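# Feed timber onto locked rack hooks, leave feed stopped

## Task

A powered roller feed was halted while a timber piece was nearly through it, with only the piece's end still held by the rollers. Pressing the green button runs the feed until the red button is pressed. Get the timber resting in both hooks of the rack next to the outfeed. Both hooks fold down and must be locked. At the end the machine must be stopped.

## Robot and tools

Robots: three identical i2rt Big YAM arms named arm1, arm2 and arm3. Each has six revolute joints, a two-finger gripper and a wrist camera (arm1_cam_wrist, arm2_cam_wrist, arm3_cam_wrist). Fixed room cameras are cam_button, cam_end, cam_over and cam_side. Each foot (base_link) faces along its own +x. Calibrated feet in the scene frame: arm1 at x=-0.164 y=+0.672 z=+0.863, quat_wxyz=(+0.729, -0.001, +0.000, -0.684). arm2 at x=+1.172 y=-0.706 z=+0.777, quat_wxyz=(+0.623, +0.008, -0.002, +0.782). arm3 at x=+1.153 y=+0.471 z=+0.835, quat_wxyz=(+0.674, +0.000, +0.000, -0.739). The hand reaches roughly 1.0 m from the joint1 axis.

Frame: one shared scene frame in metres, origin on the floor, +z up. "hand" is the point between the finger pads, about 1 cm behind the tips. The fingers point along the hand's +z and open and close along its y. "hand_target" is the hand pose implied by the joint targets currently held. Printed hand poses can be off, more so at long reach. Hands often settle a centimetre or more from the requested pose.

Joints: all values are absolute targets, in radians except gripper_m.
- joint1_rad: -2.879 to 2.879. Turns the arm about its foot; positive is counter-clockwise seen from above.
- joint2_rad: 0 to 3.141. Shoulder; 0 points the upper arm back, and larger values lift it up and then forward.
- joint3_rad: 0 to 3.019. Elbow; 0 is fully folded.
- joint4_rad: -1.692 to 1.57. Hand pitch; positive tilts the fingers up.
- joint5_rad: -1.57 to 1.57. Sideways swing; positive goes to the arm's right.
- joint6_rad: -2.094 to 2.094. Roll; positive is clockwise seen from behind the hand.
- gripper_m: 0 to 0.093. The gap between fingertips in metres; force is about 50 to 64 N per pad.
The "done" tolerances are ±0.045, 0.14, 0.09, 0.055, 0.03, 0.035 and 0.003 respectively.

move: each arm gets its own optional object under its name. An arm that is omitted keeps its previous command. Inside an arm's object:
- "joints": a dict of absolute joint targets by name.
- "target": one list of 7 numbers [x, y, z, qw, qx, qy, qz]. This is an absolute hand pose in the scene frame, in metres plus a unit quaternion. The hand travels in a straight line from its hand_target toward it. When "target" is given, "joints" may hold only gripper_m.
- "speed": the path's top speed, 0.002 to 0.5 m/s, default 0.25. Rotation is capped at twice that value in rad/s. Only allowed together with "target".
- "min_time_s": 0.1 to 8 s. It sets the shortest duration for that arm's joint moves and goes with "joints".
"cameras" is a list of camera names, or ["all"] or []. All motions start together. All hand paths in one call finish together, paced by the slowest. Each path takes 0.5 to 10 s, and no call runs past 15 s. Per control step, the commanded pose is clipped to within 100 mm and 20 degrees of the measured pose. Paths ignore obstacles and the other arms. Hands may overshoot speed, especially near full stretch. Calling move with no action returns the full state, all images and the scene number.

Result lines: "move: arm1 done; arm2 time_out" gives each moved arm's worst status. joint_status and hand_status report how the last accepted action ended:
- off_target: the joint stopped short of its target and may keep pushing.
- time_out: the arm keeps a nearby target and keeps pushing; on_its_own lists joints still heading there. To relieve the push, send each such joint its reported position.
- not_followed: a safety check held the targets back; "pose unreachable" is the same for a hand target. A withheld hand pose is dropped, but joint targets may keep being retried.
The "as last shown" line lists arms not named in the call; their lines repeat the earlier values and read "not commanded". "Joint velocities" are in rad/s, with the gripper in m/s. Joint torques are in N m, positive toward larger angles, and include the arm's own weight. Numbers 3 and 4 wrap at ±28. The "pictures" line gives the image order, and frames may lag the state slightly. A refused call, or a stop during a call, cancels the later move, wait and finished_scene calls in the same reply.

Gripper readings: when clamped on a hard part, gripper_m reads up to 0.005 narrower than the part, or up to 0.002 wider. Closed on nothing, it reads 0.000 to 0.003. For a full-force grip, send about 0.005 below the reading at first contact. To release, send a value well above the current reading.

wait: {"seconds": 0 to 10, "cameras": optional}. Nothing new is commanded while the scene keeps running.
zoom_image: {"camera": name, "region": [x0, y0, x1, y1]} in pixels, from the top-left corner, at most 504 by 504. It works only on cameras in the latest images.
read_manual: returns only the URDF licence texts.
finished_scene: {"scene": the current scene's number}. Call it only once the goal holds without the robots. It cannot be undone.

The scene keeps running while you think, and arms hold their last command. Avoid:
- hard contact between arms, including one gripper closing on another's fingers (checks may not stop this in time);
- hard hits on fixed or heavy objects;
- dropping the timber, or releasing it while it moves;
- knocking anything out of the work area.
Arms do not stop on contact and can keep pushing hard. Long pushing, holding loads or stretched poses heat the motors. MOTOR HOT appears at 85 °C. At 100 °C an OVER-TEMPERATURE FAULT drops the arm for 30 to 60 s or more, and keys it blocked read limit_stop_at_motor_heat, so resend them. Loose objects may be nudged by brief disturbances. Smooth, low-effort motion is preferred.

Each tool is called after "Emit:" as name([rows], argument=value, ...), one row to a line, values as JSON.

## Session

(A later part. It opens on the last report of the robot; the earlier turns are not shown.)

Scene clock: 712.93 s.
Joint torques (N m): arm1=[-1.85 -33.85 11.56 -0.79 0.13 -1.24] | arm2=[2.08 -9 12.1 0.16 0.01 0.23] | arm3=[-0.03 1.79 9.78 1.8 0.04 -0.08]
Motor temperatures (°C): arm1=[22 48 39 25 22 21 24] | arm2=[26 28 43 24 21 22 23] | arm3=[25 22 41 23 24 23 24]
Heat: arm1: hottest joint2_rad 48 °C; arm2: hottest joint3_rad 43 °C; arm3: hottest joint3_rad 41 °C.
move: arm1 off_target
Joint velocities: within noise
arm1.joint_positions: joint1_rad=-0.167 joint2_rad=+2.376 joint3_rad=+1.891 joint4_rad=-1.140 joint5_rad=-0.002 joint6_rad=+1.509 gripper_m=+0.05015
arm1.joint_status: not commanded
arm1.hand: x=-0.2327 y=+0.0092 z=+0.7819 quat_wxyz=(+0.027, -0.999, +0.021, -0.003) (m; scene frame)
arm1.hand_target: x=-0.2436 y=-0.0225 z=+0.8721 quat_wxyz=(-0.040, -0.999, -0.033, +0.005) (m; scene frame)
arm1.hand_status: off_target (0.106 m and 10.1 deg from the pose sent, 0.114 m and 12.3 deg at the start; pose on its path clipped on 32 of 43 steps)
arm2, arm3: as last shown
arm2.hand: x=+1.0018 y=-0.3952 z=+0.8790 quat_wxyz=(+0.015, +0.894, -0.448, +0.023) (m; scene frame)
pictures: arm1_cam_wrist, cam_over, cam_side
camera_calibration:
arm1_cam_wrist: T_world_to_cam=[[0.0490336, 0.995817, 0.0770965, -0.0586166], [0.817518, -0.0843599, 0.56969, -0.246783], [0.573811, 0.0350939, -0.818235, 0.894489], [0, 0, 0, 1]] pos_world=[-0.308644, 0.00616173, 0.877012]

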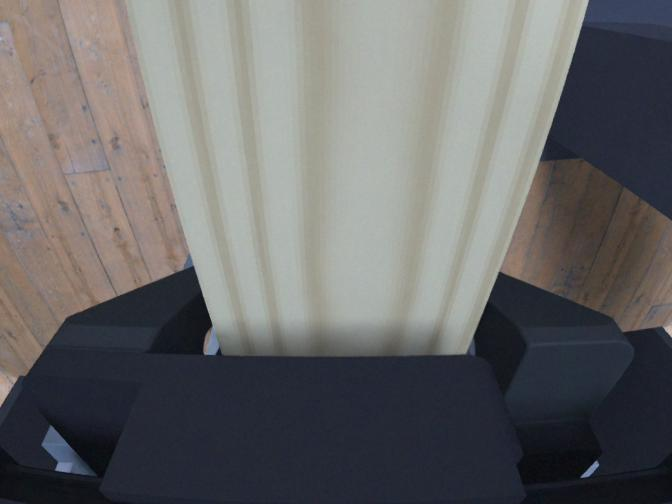

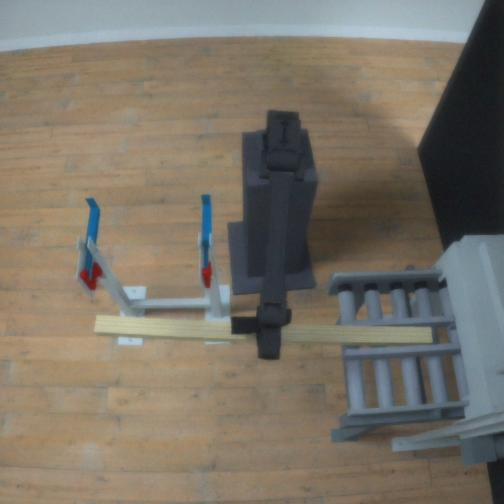

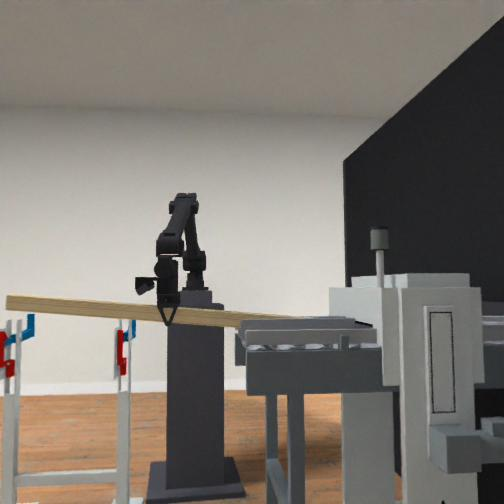

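Emit:
move(arm1={"target": [-0.255, -0.030, 0.950, 0.040, 0.998, 0.036, 0], "speed": 0.06}, cameras=["cam_side", "cam_over"])

Emit:
zoom_image(camera="cam_side", region=[0, 260, 360, 380])

Scene clock: 718.93 s.
Joint torques (N m): arm1=[-1.67 -34.43 10.91 -1.47 -0.02 -1.1] | arm2=[2.02 -9 12.1 0.17 0.01 0.23] | arm3=[-0.09 1.85 9.76 1.78 0.04 -0.08]
Motor temperatures (°C): arm1=[22 48 40 25 22 22 24] | arm2=[26 29 44 24 21 22 23] | arm3=[25 22 41 23 24 23 24]
Heat: arm1: hottest joint2_rad 48 °C; arm2: hottest joint3_rad 44 °C; arm3: hottest joint3_rad 41 °C.
move: arm1 off_target
Joint velocities: within noise
arm1.joint_positions: joint1_rad=-0.180 joint2_rad=+2.338 joint3_rad=+1.891 joint4_rad=-1.158 joint5_rad=-0.002 joint6_rad=+1.484 gripper_m=+0.05015
arm1.joint_status: not commanded
arm1.hand: x=-0.2419 y=+0.0071 z=+0.8067 quat_wxyz=(+0.017, -1.000, +0.015, -0.002) (m; scene frame)
arm1.hand_target: x=-0.2502 y=-0.0141 z=+0.8990 quat_wxyz=(-0.041, -0.999, -0.034, +0.004) (m; scene frame)
arm1.hand_status: off_target (0.149 m and 8.8 deg from the pose sent, 0.174 m and 10.1 deg at the start; pose on its path clipped on 56 of 58 steps)
arm2, arm3: as last shown
pictures: cam_over, cam_side

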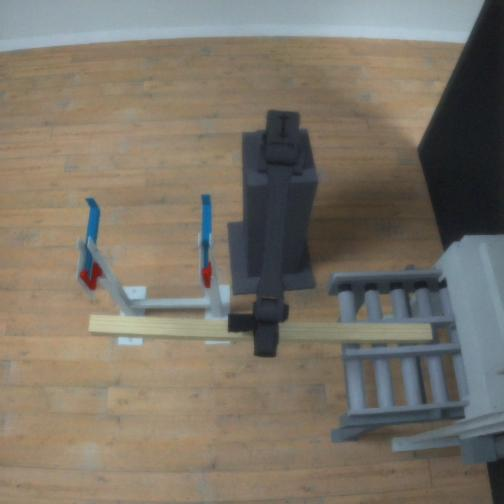

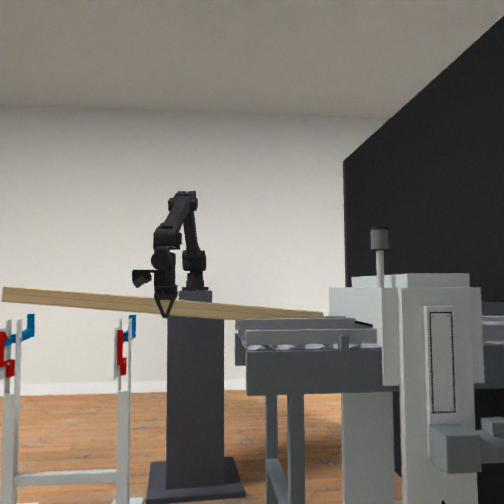

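Scaled by 1.400 from the camera's 504x504 image, which has a finer 720x720 frame.

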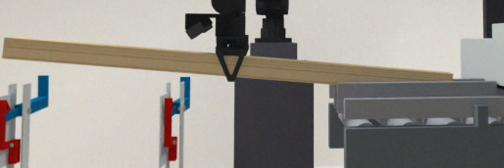

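Emit:
move(arm1={"target": [-0.275, 0.03, 1.05, 0.040, 0.998, 0.036, 0], "speed": 0.08}, cameras=["cam_side", "cam_over"])

Scene clock: 730.77 s.
Joint torques (N m): arm1=[-2.14 -31.85 13.26 -0.39 -0.01 -0.03] | arm2=[2.02 -9 12.1 0.16 0.01 0.23] | arm3=[-0.03 1.79 9.78 1.8 0.04 -0.08]
Motor temperatures (°C): arm1=[22 50 40 25 22 22 25] | arm2=[26 29 46 24 21 22 23] | arm3=[25 22 41 23 24 23 24]
Heat: arm1: hottest joint2_rad 50 °C; arm2: hottest joint3_rad 46 °C; arm3: hottest joint3_rad 41 °C.
move: arm1 off_target
Joint velocities: within noise
arm1.joint_positions: joint1_rad=-0.219 joint2_rad=+2.107 joint3_rad=+1.819 joint4_rad=-1.369 joint5_rad=-0.012 joint6_rad=+1.338 gripper_m=+0.05015
arm1.joint_status: not commanded
arm1.hand: x=-0.2580 y=+0.0607 z=+0.9296 quat_wxyz=(+0.041, -0.998, -0.038, -0.014) (m; scene frame)
arm1.hand_target: x=-0.2701 y=+0.0431 z=+1.0230 quat_wxyz=(-0.040, -0.999, -0.036, +0.001) (m; scene frame)
arm1.hand_status: off_target (0.125 m and 9.4 deg from the pose sent, 0.246 m and 8.7 deg at the start; pose on its path clipped on 88 of 90 steps)
arm2, arm3: as last shown
pictures: cam_over, cam_side

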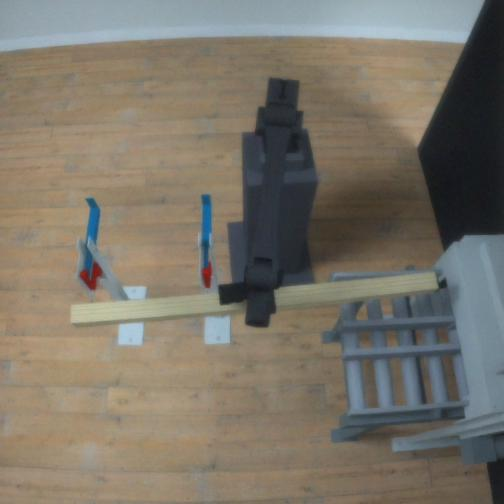

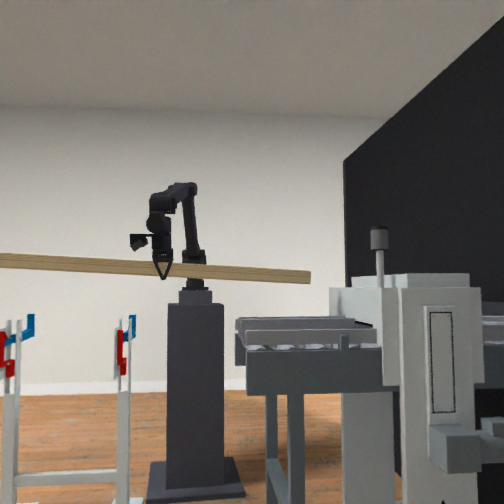

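Emit:
move(arm1={"target": [-0.48, 0.25, 1.03, 0, 1, 0, 0], "speed": 0.12}, cameras=["cam_side", "cam_over", "cam_end"])

Scene clock: 744.20 s.
Joint torques (N m): arm1=[-1.44 -26.17 9.84 -0.43 0.04 -0.03] | arm2=[2.02 -9 12.1 0.16 0.01 0.23] | arm3=[-0.09 1.85 9.78 1.8 0.04 -0.08]
Motor temperatures (°C): arm1=[22 49 41 25 22 21 25] | arm2=[26 29 47 24 21 22 23] | arm3=[25 22 41 23 24 23 24]
Heat: arm1: hottest joint2_rad 49 °C; arm2: hottest joint3_rad 47 °C; arm3: hottest joint3_rad 41 °C.
move: arm1 off_target
Joint velocities: within noise
arm1.joint_positions: joint1_rad=-0.700 joint2_rad=+1.834 joint3_rad=+1.501 joint4_rad=-1.343 joint5_rad=+0.003 joint6_rad=+0.938 gripper_m=+0.05015
arm1.joint_status: not commanded
arm1.hand: x=-0.4738 y=+0.2538 z=+0.9708 quat_wxyz=(+0.043, -0.999, +0.002, -0.030) (m; scene frame)
arm1.hand_target: x=-0.4787 y=+0.2515 z=+1.0277 quat_wxyz=(+0.000, -1.000, +0.000, +0.000) (m; scene frame)
arm1.hand_status: off_target (0.060 m and 6.0 deg from the pose sent, 0.309 m and 6.6 deg at the start)
arm2, arm3: as last shown
pictures: cam_end, cam_over, cam_side

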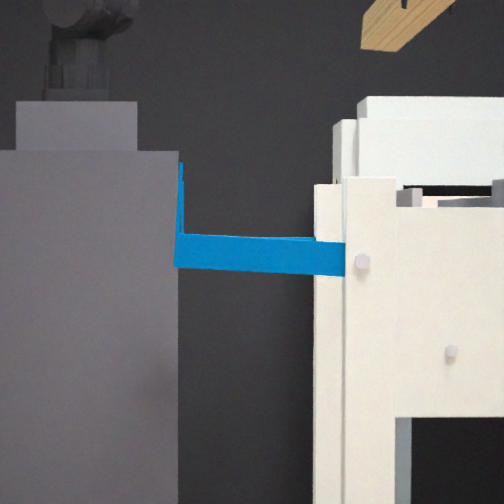

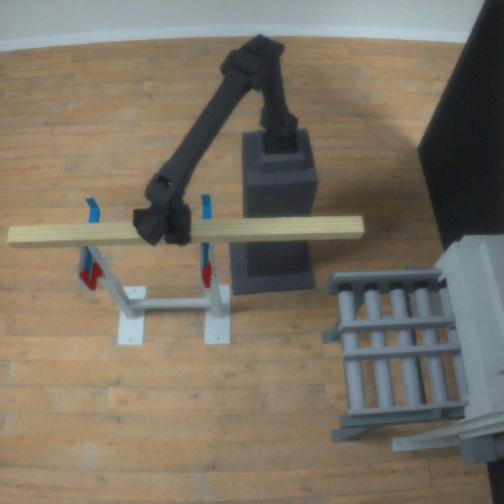

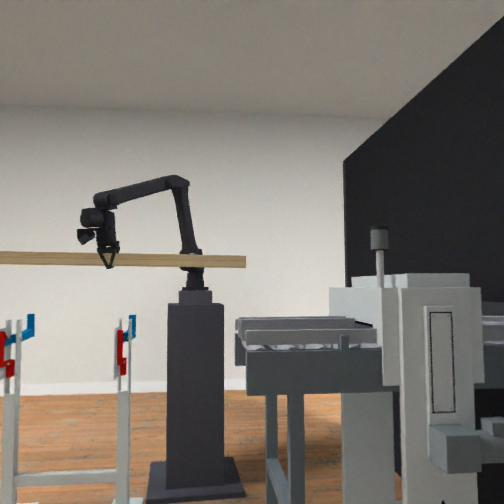

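Emit:
move(arm1={"target": [-0.665, 0.437, 0.97, -0.03, 0.9995, 0, 0], "speed": 0.12}, cameras=["cam_side", "cam_over", "cam_end", "arm1_cam_wrist"])

Scene clock: 752.80 s.
Joint torques (N m): arm1=[-1.44 -23.88 14.06 0.03 0.14 -0.03] | arm2=[2.08 -9 12.1 0.16 0.01 0.23] | arm3=[-0.03 1.85 9.78 1.8 0.04 -0.07]
Motor temperatures (°C): arm1=[22 48 39 25 22 21 25] | arm2=[26 29 48 24 21 22 23] | arm3=[25 22 42 23 24 23 24]
Heat: arm1: hottest joint2_rad 48 °C; arm2: hottest joint3_rad 48 °C; arm3: hottest joint3_rad 42 °C.
move: arm1 off_target
Joint velocities: within noise
arm1.joint_positions: joint1_rad=-1.171 joint2_rad=+1.915 joint3_rad=+1.450 joint4_rad=-1.273 joint5_rad=+0.055 joint6_rad=+0.467 gripper_m=+0.05015
arm1.joint_status: not commanded
arm1.hand: x=-0.6278 y=+0.4516 z=+0.9126 quat_wxyz=(+0.062, -0.996, +0.000, -0.062) (m; scene frame)
arm1.hand_target: x=-0.6604 y=+0.4394 z=+0.9710 quat_wxyz=(+0.030, -1.000, +0.000, +0.000) (m; scene frame)
arm1.hand_status: off_target (0.070 m and 8.0 deg from the pose sent, 0.265 m and 3.8 deg at the start)
arm2: as last shown
arm3.joint_positions: joint1_rad=+0.213 joint2_rad=+0.607 joint3_rad=+1.315 joint4_rad=-1.205 joint5_rad=+0.009 joint6_rad=+0.553 gripper_m=+0.09396
arm3.joint_status: not commanded
arm3.hand: x=+1.1820 y=+0.2153 z=+1.3675 quat_wxyz=(-0.460, -0.724, -0.462, +0.225) (m; scene frame)
arm3.hand_target: x=+1.1817 y=+0.2178 z=+1.3773 quat_wxyz=(-0.468, -0.720, -0.459, +0.229) (m; scene frame)
arm3.hand_status: not commanded
pictures: arm1_cam_wrist, cam_end, cam_over, cam_side
camera_calibration:
arm1_cam_wrist: T_world_to_cam=[[-0.00408266, 0.989173, 0.146696, -0.583773], [0.746925, -0.0945229, 0.658155, -0.0813961], [0.664896, 0.112258, -0.738452, 1.16213], [0, 0, 0, 1]] pos_world=[-0.71428, 0.4393, 0.997384]

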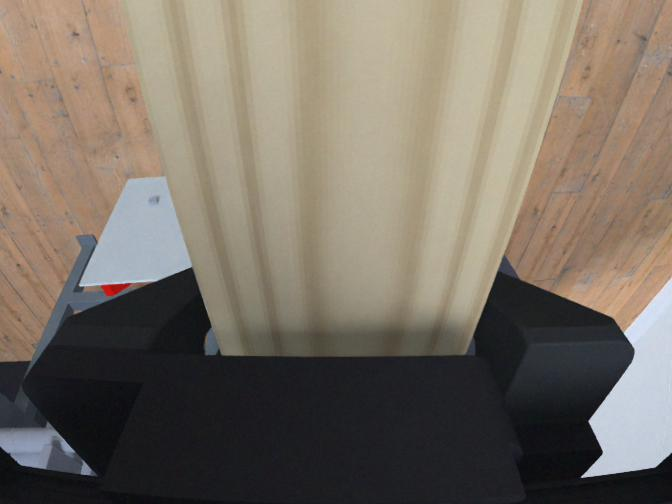

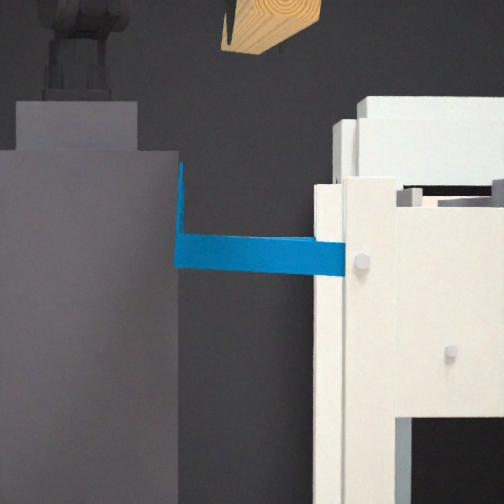

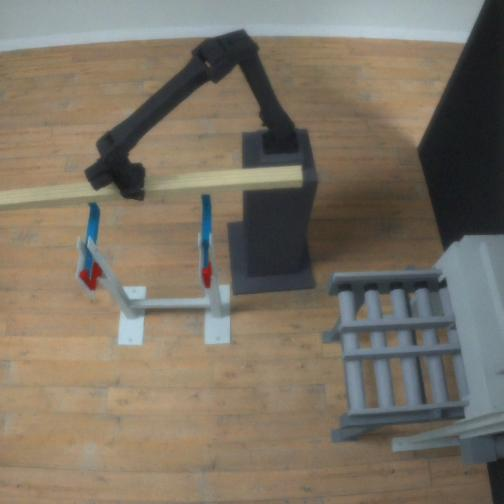

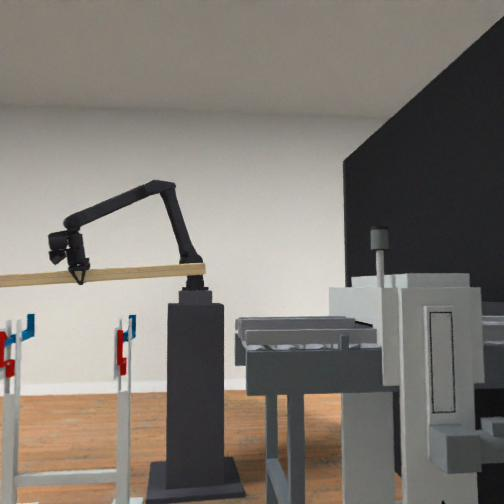

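Emit:
move(arm1={"target": [-0.69, 0.425, 0.865, 0.06, 0.996, 0, -0.06], "speed": 0.08}, cameras=["cam_side", "cam_over", "cam_end"])

Scene clock: 764.83 s.
Joint torques (N m): arm1=[-2.02 -24.82 8.42 1.06 -0.12 -0.05] | arm2=[2.02 -9 12.1 0.17 0 0.23] | arm3=[-0.03 1.79 9.78 1.83 0.04 -0.08]
Motor temperatures (°C): arm1=[22 46 39 25 22 21 25] | arm2=[26 29 48 24 21 22 23] | arm3=[25 22 42 23 24 23 24]
Heat: arm1: hottest joint2_rad 46 °C; arm2: hottest joint3_rad 48 °C; arm3: hottest joint3_rad 42 °C.
move: arm1 off_target
Joint velocities: within noise
arm1.joint_positions: joint1_rad=-1.198 joint2_rad=+2.010 joint3_rad=+1.330 joint4_rad=-0.832 joint5_rad=-0.054 joint6_rad=+0.436 gripper_m=+0.05015
arm1.joint_status: not commanded
arm1.hand: x=-0.6640 y=+0.4287 z=+0.8210 quat_wxyz=(-0.038, -0.999, -0.001, +0.016) (m; scene frame)
arm1.hand_target: x=-0.6885 y=+0.4257 z=+0.8647 quat_wxyz=(-0.059, -0.996, +0.000, +0.060) (m; scene frame)
arm1.hand_status: off_target (0.051 m and 5.7 deg from the pose sent, 0.083 m and 19.7 deg at the start)
arm2, arm3: as last shown
pictures: cam_end, cam_over, cam_side

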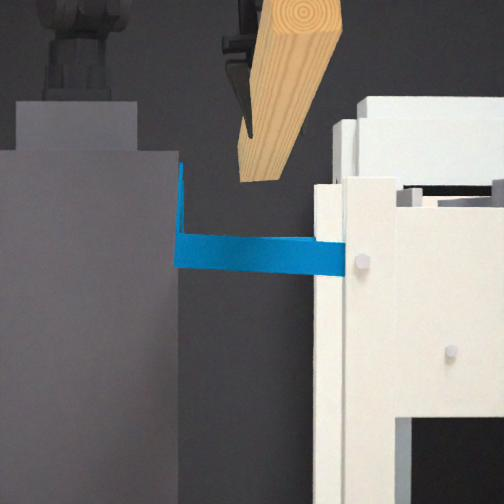

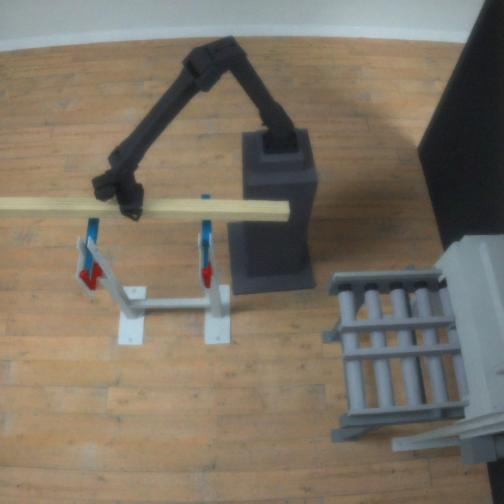

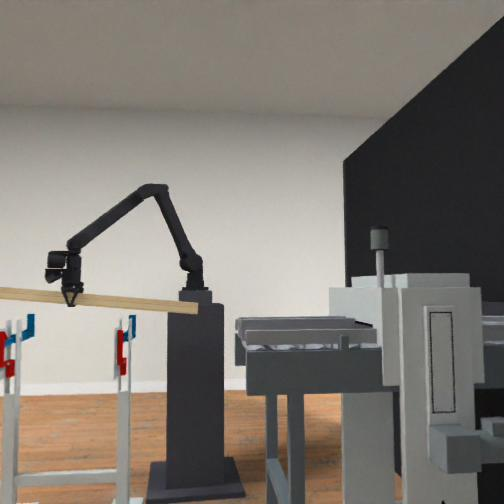

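Emit:
move(arm1={"target": [-0.69, 0.436, 0.80, 0.03, 0.999, 0, -0.025], "speed": 0.06}, cameras=["cam_side", "cam_over", "cam_end"])

Scene clock: 775.30 s.
Joint torques (N m): arm1=[-2.02 -25.29 9.37 0.42 0.1 -0.04] | arm2=[2.02 -9 12.11 0.16 0.01 0.22] | arm3=[-0.09 1.85 9.78 1.81 0.04 -0.08]
Motor temperatures (°C): arm1=[22 47 39 25 22 21 25] | arm2=[26 29 49 24 21 22 23] | arm3=[25 22 42 23 24 23 24]
Heat: arm1: hottest joint2_rad 47 °C; arm2: hottest joint3_rad 49 °C; arm3: hottest joint3_rad 42 °C.
move: arm1 off_target
Joint velocities: within noise
arm1.joint_positions: joint1_rad=-1.208 joint2_rad=+2.139 joint3_rad=+1.330 joint4_rad=-0.806 joint5_rad=-0.034 joint6_rad=+0.423 gripper_m=+0.05015
arm1.joint_status: not commanded
arm1.hand: x=-0.6490 y=+0.4451 z=+0.7530 quat_wxyz=(-0.007, -1.000, -0.002, -0.027) (m; scene frame)
arm1.hand_target: x=-0.6875 y=+0.4373 z=+0.8006 quat_wxyz=(-0.029, -0.999, +0.000, +0.025) (m; scene frame)
arm1.hand_status: off_target (0.063 m and 6.5 deg from the pose sent, 0.034 m and 1.4 deg at the start)
arm2, arm3: as last shown
pictures: cam_end, cam_over, cam_side

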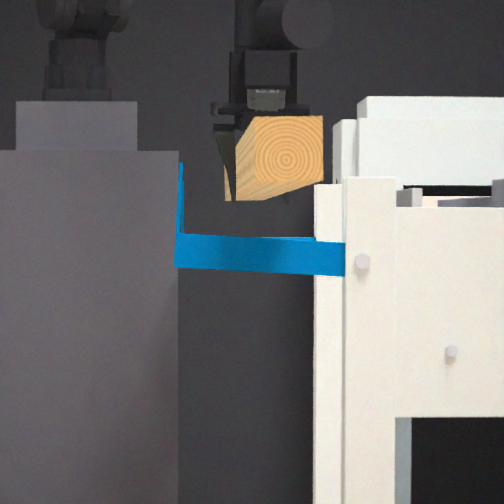

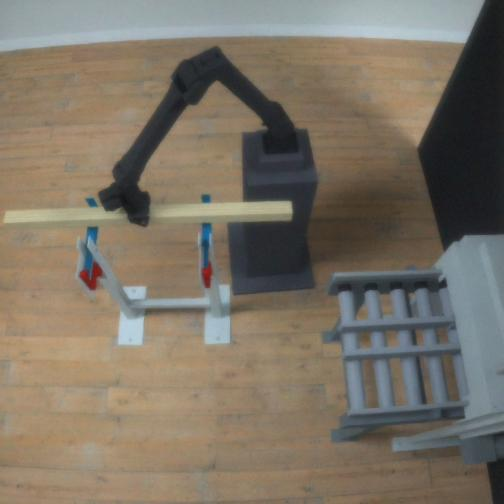

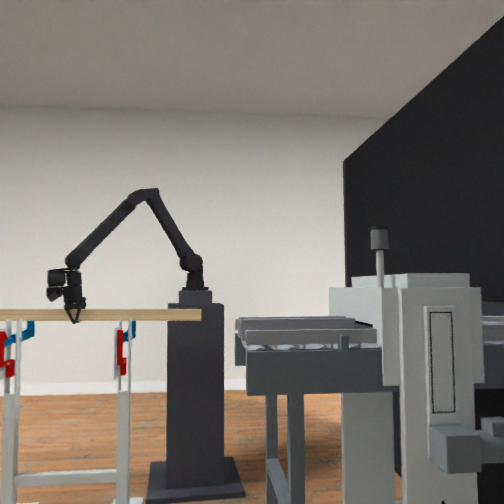

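Emit:
move(arm1={"target": [-0.69, 0.434, 0.755, 0.03, 0.999, 0, -0.025], "speed": 0.04}, cameras=["cam_side", "cam_end"])

Scene clock: 786.87 s.
Joint torques (N m): arm1=[-1.85 -25.23 8.47 0.57 0.05 -0.01] | arm2=[2.02 -9 12.1 0.16 0.01 0.23] | arm3=[-0.03 1.85 9.78 1.8 0.04 -0.08]
Motor temperatures (°C): arm1=[22 46 39 25 22 21 25] | arm2=[26 29 50 24 21 22 23] | arm3=[25 22 42 23 24 23 24]
Heat: arm1: hottest joint2_rad 46 °C; arm2: hottest joint3_rad 50 °C; arm3: hottest joint3_rad 42 °C.
move: arm1 off_target
Joint velocities: within noise
arm1.joint_positions: joint1_rad=-1.208 joint2_rad=+2.216 joint3_rad=+1.330 joint4_rad=-0.722 joint5_rad=-0.033 joint6_rad=+0.423 gripper_m=+0.05015
arm1.joint_status: not commanded
arm1.hand: x=-0.6501 y=+0.4449 z=+0.7129 quat_wxyz=(-0.008, -1.000, -0.002, -0.023) (m; scene frame)
arm1.hand_target: x=-0.6879 y=+0.4352 z=+0.7557 quat_wxyz=(-0.029, -0.999, +0.000, +0.025) (m; scene frame)
arm1.hand_status: off_target (0.059 m and 6.0 deg from the pose sent, 0.042 m and 6.5 deg at the start)
arm2.joint_positions: joint1_rad=+0.280 joint2_rad=+1.419 joint3_rad=+0.953 joint4_rad=-1.175 joint5_rad=+0.005 joint6_rad=-0.137 gripper_m=+0.00023
arm2.joint_status: not commanded
arm2.hand: x=+1.0018 y=-0.3952 z=+0.8790 quat_wxyz=(+0.015, +0.894, -0.448, +0.023) (m; scene frame)
arm2.hand_target: x=+0.9905 y=-0.3808 z=+0.9002 quat_wxyz=(+0.000, +0.894, -0.448, +0.000) (m; scene frame)
arm2.hand_status: not commanded
arm3: as last shown
pictures: cam_end, cam_side

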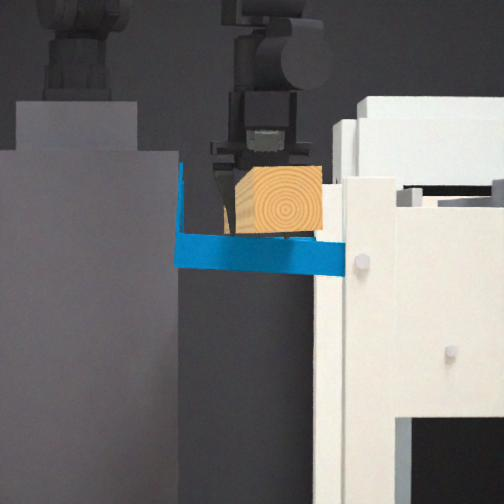

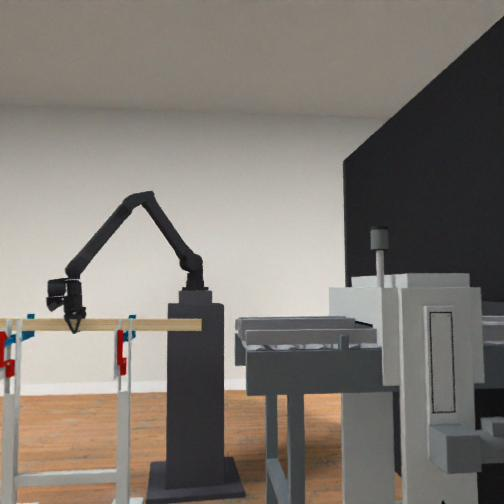

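Emit:
move(arm1={"target": [-0.685, 0.432, 0.715, 0.03, 0.999, 0, -0.025], "speed": 0.04}, cameras=["cam_side", "cam_end", "cam_over"])

Scene clock: 790.77 s.
Joint torques (N m): arm1=[-1.38 -20.78 7.82 2.62 0.04 0.06] | arm2=[2.08 -9 12.1 0.17 0 0.23] | arm3=[-0.03 1.79 9.78 1.8 0.04 -0.08]
Motor temperatures (°C): arm1=[22 46 39 25 22 21 25] | arm2=[26 29 50 24 21 22 23] | arm3=[25 22 42 23 24 23 24]
Heat: arm1: hottest joint2_rad 46 °C; arm2: hottest joint3_rad 50 °C; arm3: hottest joint3_rad 42 °C.
move: arm1 off_target
Joint velocities: within noise
arm1.joint_positions: joint1_rad=-1.208 joint2_rad=+2.232 joint3_rad=+1.330 joint4_rad=-0.690 joint5_rad=-0.033 joint6_rad=+0.423 gripper_m=+0.05015
arm1.joint_status: not commanded
arm1.hand: x=-0.6531 y=+0.4436 z=+0.7042 quat_wxyz=(-0.011, -1.000, -0.002, -0.016) (m; scene frame)
arm1.hand_target: x=-0.6838 y=+0.4327 z=+0.7167 quat_wxyz=(-0.030, -0.999, +0.000, +0.025) (m; scene frame)
arm1.hand_status: off_target (0.036 m and 5.1 deg from the pose sent, 0.037 m and 6.0 deg at the start)
arm2, arm3: as last shown
pictures: cam_end, cam_over, cam_side

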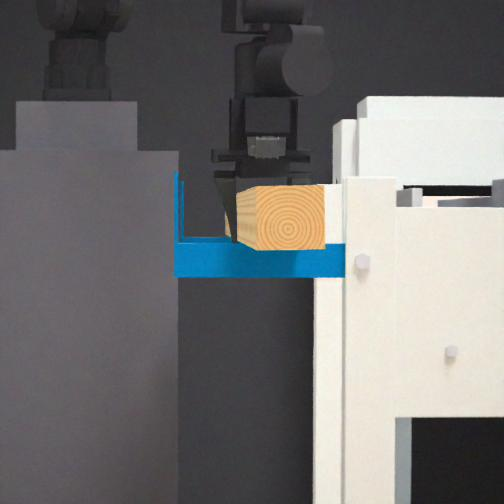

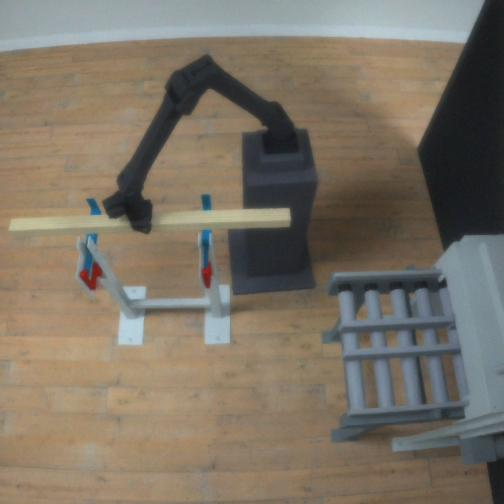

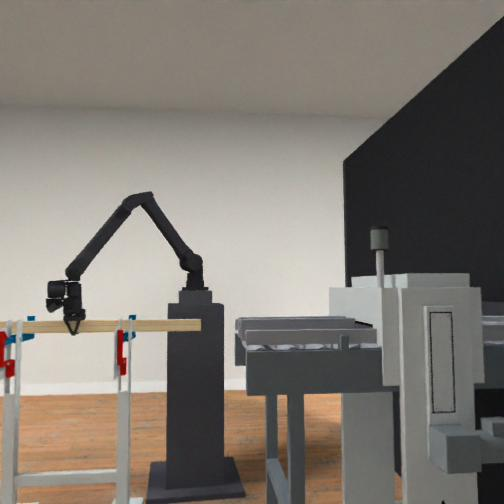

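Emit:
move(arm1={"target": [-0.675, 0.434, 0.690, 0.03, 0.999, 0, -0.015], "speed": 0.03}, cameras=["cam_side", "cam_end", "cam_over"])

Emit:
zoom_image(camera="cam_side", region=[0, 290, 220, 390])

Emit:
zoom_image(camera="cam_end", region=[150, 130, 420, 330])

Scene clock: 796.63 s.
Joint torques (N m): arm1=[-1.2 -17.55 6.87 3.51 -0.32 0.06] | arm2=[2.08 -9 12.1 0.17 0.01 0.22] | arm3=[0.03 1.85 9.78 1.78 0.04 -0.08]
Motor temperatures (°C): arm1=[22 45 38 25 22 21 25] | arm2=[26 29 50 24 21 22 23] | arm3=[25 22 42 23 24 23 24]
Heat: arm1: hottest joint2_rad 45 °C; arm2: hottest joint3_rad 50 °C; arm3: hottest joint3_rad 42 °C.
move: arm1 off_target
Joint velocities: within noise
arm1.joint_positions: joint1_rad=-1.208 joint2_rad=+2.233 joint3_rad=+1.330 joint4_rad=-0.673 joint5_rad=-0.033 joint6_rad=+0.424 gripper_m=+0.05015
arm1.joint_status: not commanded
arm1.hand: x=-0.6563 y=+0.4420 z=+0.7033 quat_wxyz=(-0.014, -1.000, -0.001, -0.009) (m; scene frame)
arm1.hand_target: x=-0.6740 y=+0.4346 z=+0.6913 quat_wxyz=(-0.030, -0.999, +0.000, +0.015) (m; scene frame)
arm1.hand_status: off_target (0.024 m and 3.3 deg from the pose sent, 0.028 m and 4.1 deg at the start)
arm2, arm3: as last shown
pictures: cam_end, cam_over, cam_side

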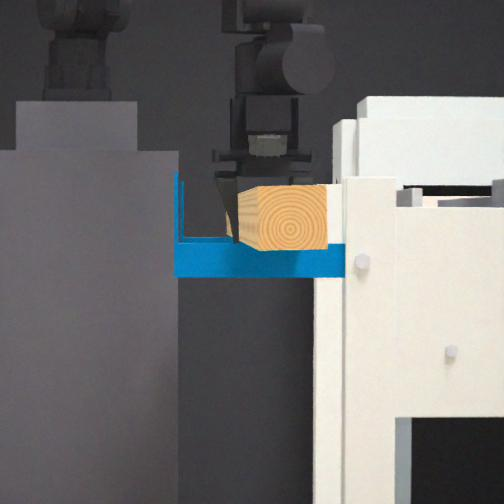

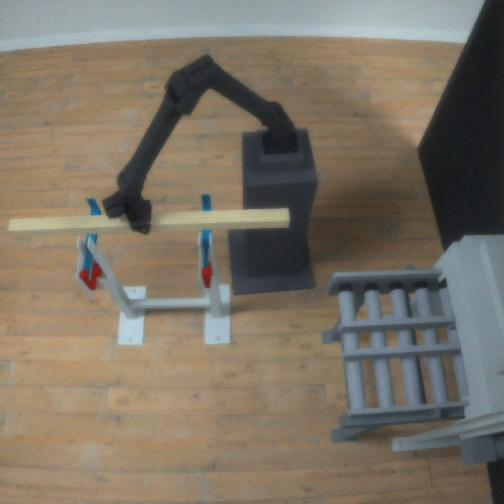

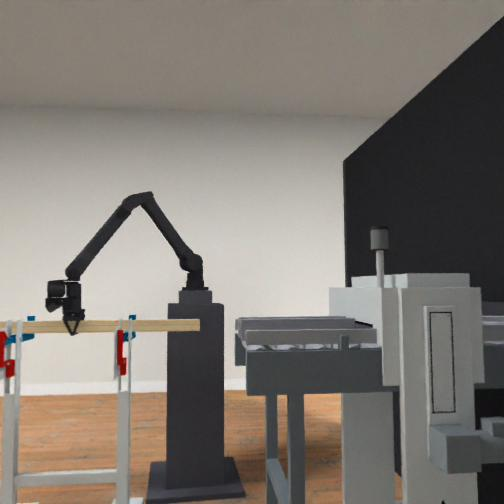

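Scaled by 2.291 from the camera's 504x504 image, which has a finer 720x720 frame.

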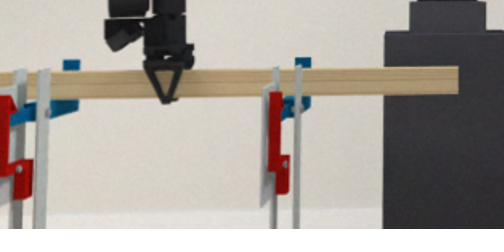

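Scaled by 1.867 from the camera's 504x504 image, which has a finer 720x720 frame.

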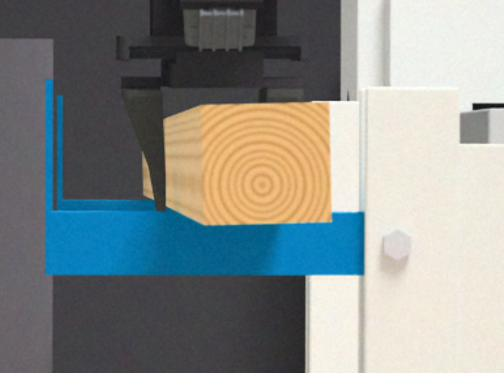

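Emit:
move(arm1={"joints": {"gripper_m": 0.0525}}, cameras=["cam_side", "cam_end"])

Emit:
zoom_image(camera="cam_side", region=[0, 290, 220, 390])

Scene clock: 801.90 s.
Joint torques (N m): arm1=[-1.14 -19.37 6.8 1.22 -0.28 0.06] | arm2=[2.02 -9.05 12.1 0.16 0 0.23] | arm3=[-0.03 1.85 9.78 1.8 0.04 -0.08]
Motor temperatures (°C): arm1=[22 45 38 25 22 21 25] | arm2=[26 29 50 24 21 22 23] | arm3=[25 22 42 23 24 23 24]
Heat: arm1: hottest joint2_rad 45 °C; arm2: hottest joint3_rad 50 °C; arm3: hottest joint3_rad 42 °C.
move: arm1 done
Joint velocities: within noise
arm1.joint_positions: joint1_rad=-1.209 joint2_rad=+2.254 joint3_rad=+1.330 joint4_rad=-0.621 joint5_rad=-0.034 joint6_rad=+0.424 gripper_m=+0.05245
arm1.joint_status: all done
arm1.hand: x=-0.6629 y=+0.4399 z=+0.6927 quat_wxyz=(-0.021, -1.000, -0.001, +0.005) (m; scene frame)
arm1.hand_target: x=-0.6740 y=+0.4346 z=+0.6913 quat_wxyz=(-0.030, -0.999, +0.000, +0.015) (m; scene frame)
arm1.hand_status: not commanded
arm2, arm3: as last shown
pictures: cam_end, cam_side

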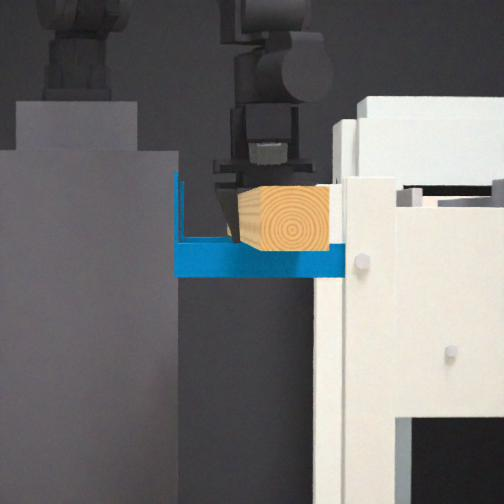

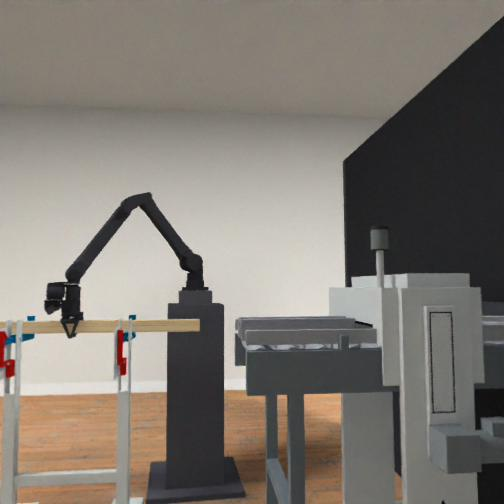

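Scaled by 2.291 from the camera's 504x504 image, which has a finer 720x720 frame.

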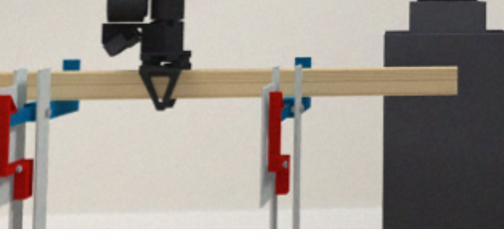

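Emit:
move(arm1={"joints": {"gripper_m": 0.085}}, cameras=["cam_end", "arm1_cam_wrist"])

Scene clock: 804.53 s.
Joint torques (N m): arm1=[-1.2 -19.31 6.82 0.98 -0.05 0.07] | arm2=[2.02 -9.05 12.1 0.16 0.01 0.23] | arm3=[-0.03 1.79 9.77 1.8 0.04 -0.08]
Motor temperatures (°C): arm1=[22 44 38 25 22 21 25] | arm2=[26 29 50 24 21 22 23] | arm3=[25 22 42 23 24 23 24]
Heat: arm1: hottest joint2_rad 44 °C; arm2: hottest joint3_rad 50 °C; arm3: hottest joint3_rad 42 °C.
move: arm1 done
Joint velocities: within noise
arm1.joint_positions: joint1_rad=-1.209 joint2_rad=+2.254 joint3_rad=+1.330 joint4_rad=-0.615 joint5_rad=-0.039 joint6_rad=+0.424 gripper_m=+0.08483
arm1.joint_status: all done
arm1.hand: x=-0.6639 y=+0.4385 z=+0.6927 quat_wxyz=(-0.025, -1.000, -0.001, +0.007) (m; scene frame)
arm1.hand_target: x=-0.6740 y=+0.4346 z=+0.6913 quat_wxyz=(-0.030, -0.999, +0.000, +0.015) (m; scene frame)
arm1.hand_status: not commanded
arm2, arm3: as last shown
pictures: arm1_cam_wrist, cam_end
camera_calibration:
arm1_cam_wrist: T_world_to_cam=[[0.00591389, 0.999636, -0.0263266, -0.416847], [0.830486, 0.00975484, 0.556953, 0.168858], [0.557007, -0.0251577, -0.830126, 1.07737], [0, 0, 0, 1]] pos_world=[-0.737873, 0.442152, 0.789333]

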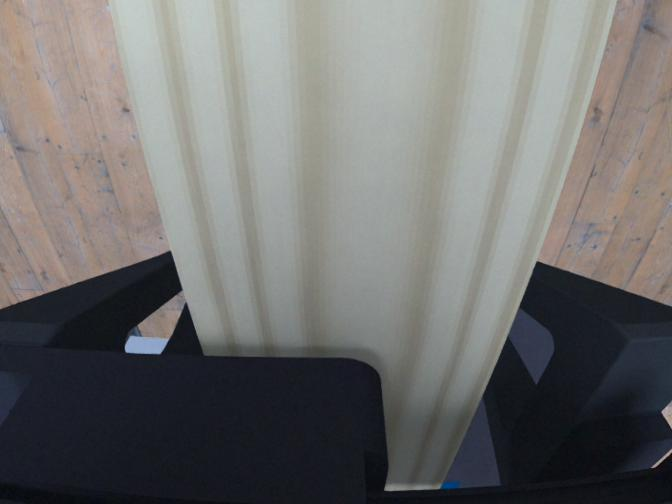

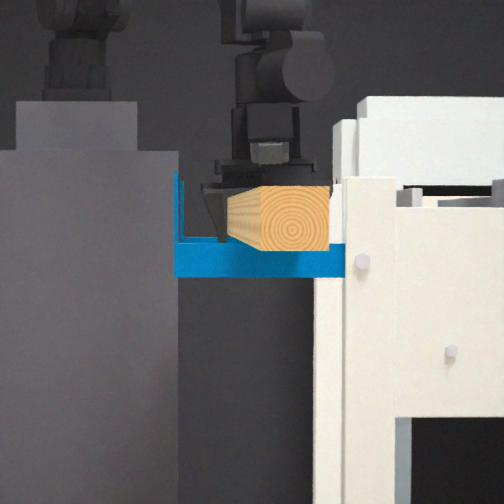

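Emit:
move(arm1={"target": [-0.670, 0.434, 0.80, 0.0, 1, 0, 0], "speed": 0.1}, cameras=["cam_end"])

Emit:
move(arm1={"target": [-0.64, 0.434, 0.98, 0, 1, 0, 0], "speed": 0.2}, cameras=["cam_end", "cam_side", "cam_over", "cam_button", "arm1_cam_wrist"])

Emit:
zoom_image(camera="cam_side", region=[0, 290, 220, 390])

Emit:
zoom_image(camera="cam_over", region=[0, 180, 310, 310])

Scene clock: 812.33 s.
Joint torques (N m): arm1=[0.03 -20.54 9.39 0.17 0.2 0.17] | arm2=[2.02 -9 12.1 0.16 0 0.22] | arm3=[0.03 1.85 9.77 1.81 0.04 -0.08]
Motor temperatures (°C): arm1=[22 44 37 25 22 21 24] | arm2=[26 29 51 24 21 22 23] | arm3=[25 22 42 23 24 23 24]
Heat: arm1: hottest joint2_rad 44 °C; arm2: hottest joint3_rad 51 °C; arm3: hottest joint3_rad 42 °C.
move: arm1 off_target
Joint velocities: within noise
arm1.joint_positions: joint1_rad=-1.209 joint2_rad=+2.087 joint3_rad=+1.342 joint4_rad=-0.871 joint5_rad=-0.003 joint6_rad=+0.430 gripper_m=+0.08492
arm1.joint_status: not commanded
arm1.hand: x=-0.6535 y=+0.4498 z=+0.7837 quat_wxyz=(+0.008, -1.000, +0.002, -0.020) (m; scene frame)
arm1.hand_target: x=-0.6692 y=+0.4342 z=+0.8004 quat_wxyz=(+0.000, -1.000, +0.000, +0.000) (m; scene frame)
arm1.hand_status: off_target (0.028 m and 2.5 deg from the pose sent, 0.108 m and 3.0 deg at the start)
arm2: as last shown
arm3.joint_positions: joint1_rad=+0.213 joint2_rad=+0.607 joint3_rad=+1.315 joint4_rad=-1.205 joint5_rad=+0.009 joint6_rad=+0.553 gripper_m=+0.09396
arm3.joint_status: not commanded
arm3.hand: x=+1.1820 y=+0.2153 z=+1.3675 quat_wxyz=(-0.460, -0.724, -0.462, +0.225) (m; scene frame)
arm3.hand_target: x=+1.1817 y=+0.2178 z=+1.3773 quat_wxyz=(-0.468, -0.720, -0.459, +0.229) (m; scene frame)
arm3.hand_status: not commanded
pictures: cam_end

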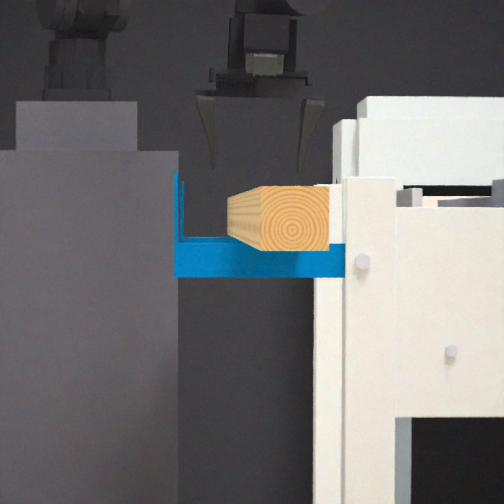

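Scene clock: 814.03 s.
Joint torques (N m): arm1=[0.03 -17.44 11.84 0.09 0.2 0.17] | arm2=[2.08 -9 12.1 0.16 0.01 0.23] | arm3=[-0.03 1.79 9.78 1.8 0.04 -0.08]
Motor temperatures (°C): arm1=[22 44 37 25 22 21 24] | arm2=[26 29 51 24 21 22 23] | arm3=[25 22 42 23 24 23 24]
Heat: arm1: hottest joint2_rad 44 °C; arm2: hottest joint3_rad 51 °C; arm3: hottest joint3_rad 42 °C.
move: arm1 off_target
Joint velocities: within noise
arm1.joint_positions: joint1_rad=-1.185 joint2_rad=+1.786 joint3_rad=+1.414 joint4_rad=-1.241 joint5_rad=-0.003 joint6_rad=+0.454 gripper_m=+0.08492
arm1.joint_status: not commanded
arm1.hand: x=-0.6271 y=+0.4486 z=+0.9632 quat_wxyz=(+0.008, -1.000, +0.003, -0.019) (m; scene frame)
arm1.hand_target: x=-0.6391 y=+0.4344 z=+0.9803 quat_wxyz=(+0.000, -1.000, +0.000, +0.000) (m; scene frame)
arm1.hand_status: off_target (0.026 m and 2.4 deg from the pose sent, 0.197 m and 2.5 deg at the start)
arm2, arm3: as last shown
pictures: arm1_cam_wrist, cam_button, cam_end, cam_over, cam_side
camera_calibration:
arm1_cam_wrist: T_world_to_cam=[[0.0110859, 0.999176, 0.039052, -0.479465], [0.80038, -0.032277, 0.598623, -0.0525561], [0.59939, 0.0246201, -0.800078, 1.25701], [0, 0, 0, 1]] pos_world=[-0.706058, 0.446426, 1.05589]

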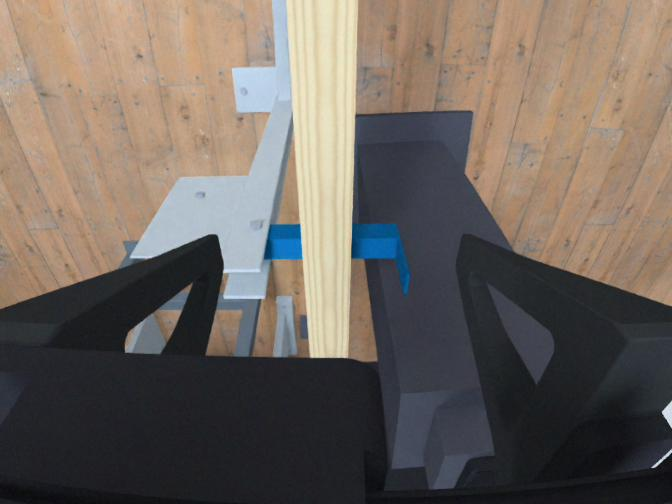

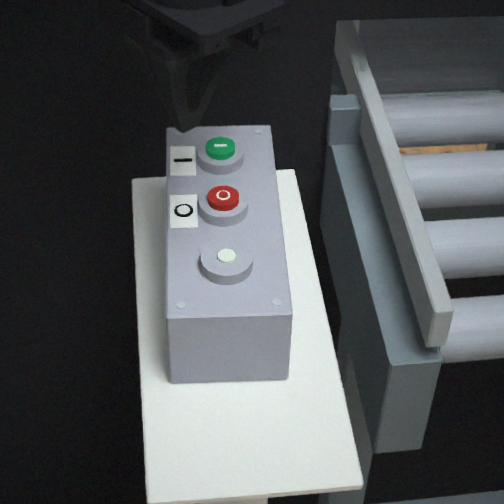

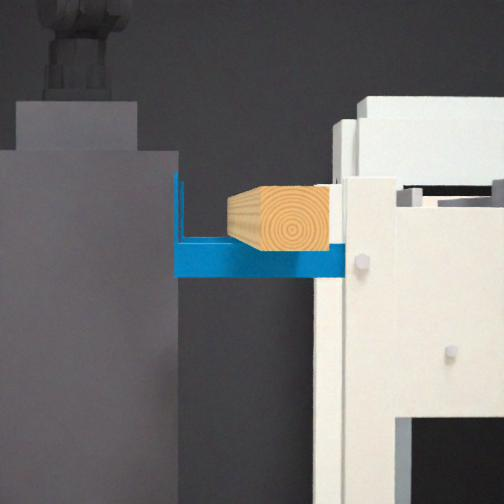

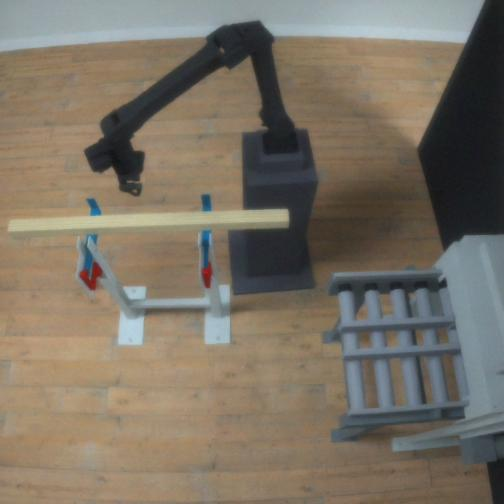

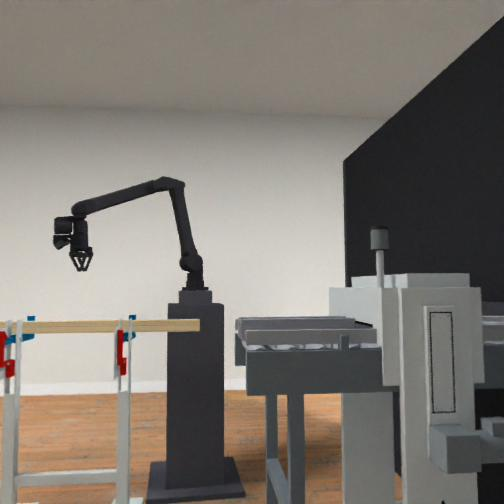

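Scaled by 2.291 from the camera's 504x504 image, which has a finer 720x720 frame.

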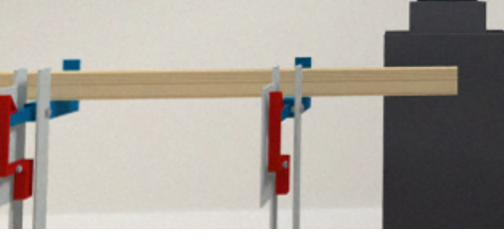

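Scaled by 1.626 from the camera's 504x504 image, which has a finer 720x720 frame.

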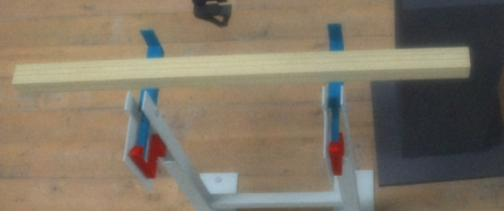

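Emit:
finished_scene(scene=1)

The scene is finished: the task was done.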